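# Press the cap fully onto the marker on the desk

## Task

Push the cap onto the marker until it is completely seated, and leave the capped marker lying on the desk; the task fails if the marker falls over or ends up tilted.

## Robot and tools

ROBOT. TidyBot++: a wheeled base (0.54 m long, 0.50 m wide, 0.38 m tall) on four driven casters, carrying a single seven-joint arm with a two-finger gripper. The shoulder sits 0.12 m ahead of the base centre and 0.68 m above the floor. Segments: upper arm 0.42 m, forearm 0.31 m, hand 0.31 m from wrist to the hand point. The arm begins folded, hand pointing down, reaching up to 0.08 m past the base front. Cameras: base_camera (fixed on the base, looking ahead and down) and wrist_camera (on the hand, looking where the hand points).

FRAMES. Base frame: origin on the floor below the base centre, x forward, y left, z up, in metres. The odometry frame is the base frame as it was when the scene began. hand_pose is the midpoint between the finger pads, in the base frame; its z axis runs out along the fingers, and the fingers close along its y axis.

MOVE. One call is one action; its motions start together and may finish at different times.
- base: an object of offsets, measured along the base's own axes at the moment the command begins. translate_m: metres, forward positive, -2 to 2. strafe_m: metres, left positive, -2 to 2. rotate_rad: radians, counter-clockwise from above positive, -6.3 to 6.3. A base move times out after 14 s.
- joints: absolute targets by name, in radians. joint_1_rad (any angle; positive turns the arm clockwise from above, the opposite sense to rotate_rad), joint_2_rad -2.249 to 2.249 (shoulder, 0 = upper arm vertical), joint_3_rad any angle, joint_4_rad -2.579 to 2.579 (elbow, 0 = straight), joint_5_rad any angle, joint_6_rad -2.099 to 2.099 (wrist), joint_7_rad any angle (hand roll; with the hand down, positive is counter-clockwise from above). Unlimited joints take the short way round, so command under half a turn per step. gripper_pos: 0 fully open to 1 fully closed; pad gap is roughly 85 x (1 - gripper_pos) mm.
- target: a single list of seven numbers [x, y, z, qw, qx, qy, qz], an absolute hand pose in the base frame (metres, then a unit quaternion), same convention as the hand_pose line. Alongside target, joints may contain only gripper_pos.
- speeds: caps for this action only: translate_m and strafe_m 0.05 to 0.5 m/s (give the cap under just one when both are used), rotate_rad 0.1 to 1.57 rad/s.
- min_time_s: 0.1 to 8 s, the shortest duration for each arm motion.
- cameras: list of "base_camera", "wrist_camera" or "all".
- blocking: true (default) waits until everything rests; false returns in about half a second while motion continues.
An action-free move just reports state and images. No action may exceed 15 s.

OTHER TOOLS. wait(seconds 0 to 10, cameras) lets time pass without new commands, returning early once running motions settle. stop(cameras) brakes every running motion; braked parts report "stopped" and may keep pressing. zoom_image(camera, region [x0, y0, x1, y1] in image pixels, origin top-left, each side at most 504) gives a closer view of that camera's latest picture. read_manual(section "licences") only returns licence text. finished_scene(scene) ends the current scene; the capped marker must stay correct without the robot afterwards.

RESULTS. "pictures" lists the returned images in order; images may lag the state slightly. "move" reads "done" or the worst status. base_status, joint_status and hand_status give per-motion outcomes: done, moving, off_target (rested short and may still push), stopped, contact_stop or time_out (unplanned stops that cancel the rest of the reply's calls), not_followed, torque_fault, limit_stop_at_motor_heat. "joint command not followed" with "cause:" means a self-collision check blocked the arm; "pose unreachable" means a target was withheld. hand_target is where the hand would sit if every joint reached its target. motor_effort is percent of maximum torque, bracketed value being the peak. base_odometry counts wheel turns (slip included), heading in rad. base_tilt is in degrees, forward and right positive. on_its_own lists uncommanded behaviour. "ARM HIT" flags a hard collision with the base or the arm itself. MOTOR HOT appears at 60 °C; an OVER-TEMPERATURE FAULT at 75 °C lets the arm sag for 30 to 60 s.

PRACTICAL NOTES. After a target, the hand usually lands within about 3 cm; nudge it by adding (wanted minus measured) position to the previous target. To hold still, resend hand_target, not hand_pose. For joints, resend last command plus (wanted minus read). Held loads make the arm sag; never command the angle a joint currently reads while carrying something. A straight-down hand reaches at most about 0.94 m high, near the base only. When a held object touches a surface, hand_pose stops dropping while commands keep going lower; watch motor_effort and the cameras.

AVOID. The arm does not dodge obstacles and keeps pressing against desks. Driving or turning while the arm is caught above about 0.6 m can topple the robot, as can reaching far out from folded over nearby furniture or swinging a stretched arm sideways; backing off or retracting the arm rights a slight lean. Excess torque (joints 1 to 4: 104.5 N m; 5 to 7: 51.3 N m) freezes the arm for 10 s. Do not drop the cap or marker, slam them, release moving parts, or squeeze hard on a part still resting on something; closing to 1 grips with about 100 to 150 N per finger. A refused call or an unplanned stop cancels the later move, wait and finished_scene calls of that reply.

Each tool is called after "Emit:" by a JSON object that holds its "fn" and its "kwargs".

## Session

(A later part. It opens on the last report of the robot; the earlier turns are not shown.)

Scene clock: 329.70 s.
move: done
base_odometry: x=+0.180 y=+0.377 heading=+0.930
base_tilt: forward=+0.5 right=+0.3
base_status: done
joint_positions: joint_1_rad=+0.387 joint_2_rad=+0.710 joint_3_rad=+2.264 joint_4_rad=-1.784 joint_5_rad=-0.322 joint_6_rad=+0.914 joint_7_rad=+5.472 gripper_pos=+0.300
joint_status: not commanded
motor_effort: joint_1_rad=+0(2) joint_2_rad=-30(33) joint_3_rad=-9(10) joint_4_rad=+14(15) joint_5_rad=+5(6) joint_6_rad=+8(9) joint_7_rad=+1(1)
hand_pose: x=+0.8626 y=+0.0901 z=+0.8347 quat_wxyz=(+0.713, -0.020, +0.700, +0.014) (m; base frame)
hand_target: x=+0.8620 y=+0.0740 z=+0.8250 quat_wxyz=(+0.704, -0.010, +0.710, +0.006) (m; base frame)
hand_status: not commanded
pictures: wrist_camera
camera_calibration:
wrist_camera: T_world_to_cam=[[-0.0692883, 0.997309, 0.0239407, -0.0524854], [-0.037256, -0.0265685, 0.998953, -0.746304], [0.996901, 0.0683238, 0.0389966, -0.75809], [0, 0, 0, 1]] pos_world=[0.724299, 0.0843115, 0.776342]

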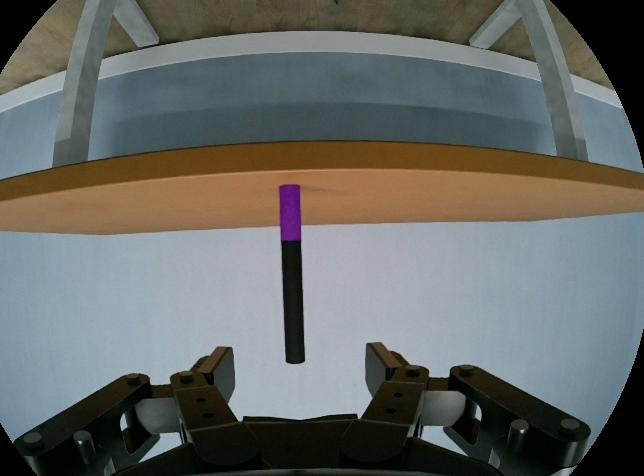

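Standing.

Emit:
{"fn": "finished_scene", "kwargs": {"scene": 1}}

The scene is finished: the task was done.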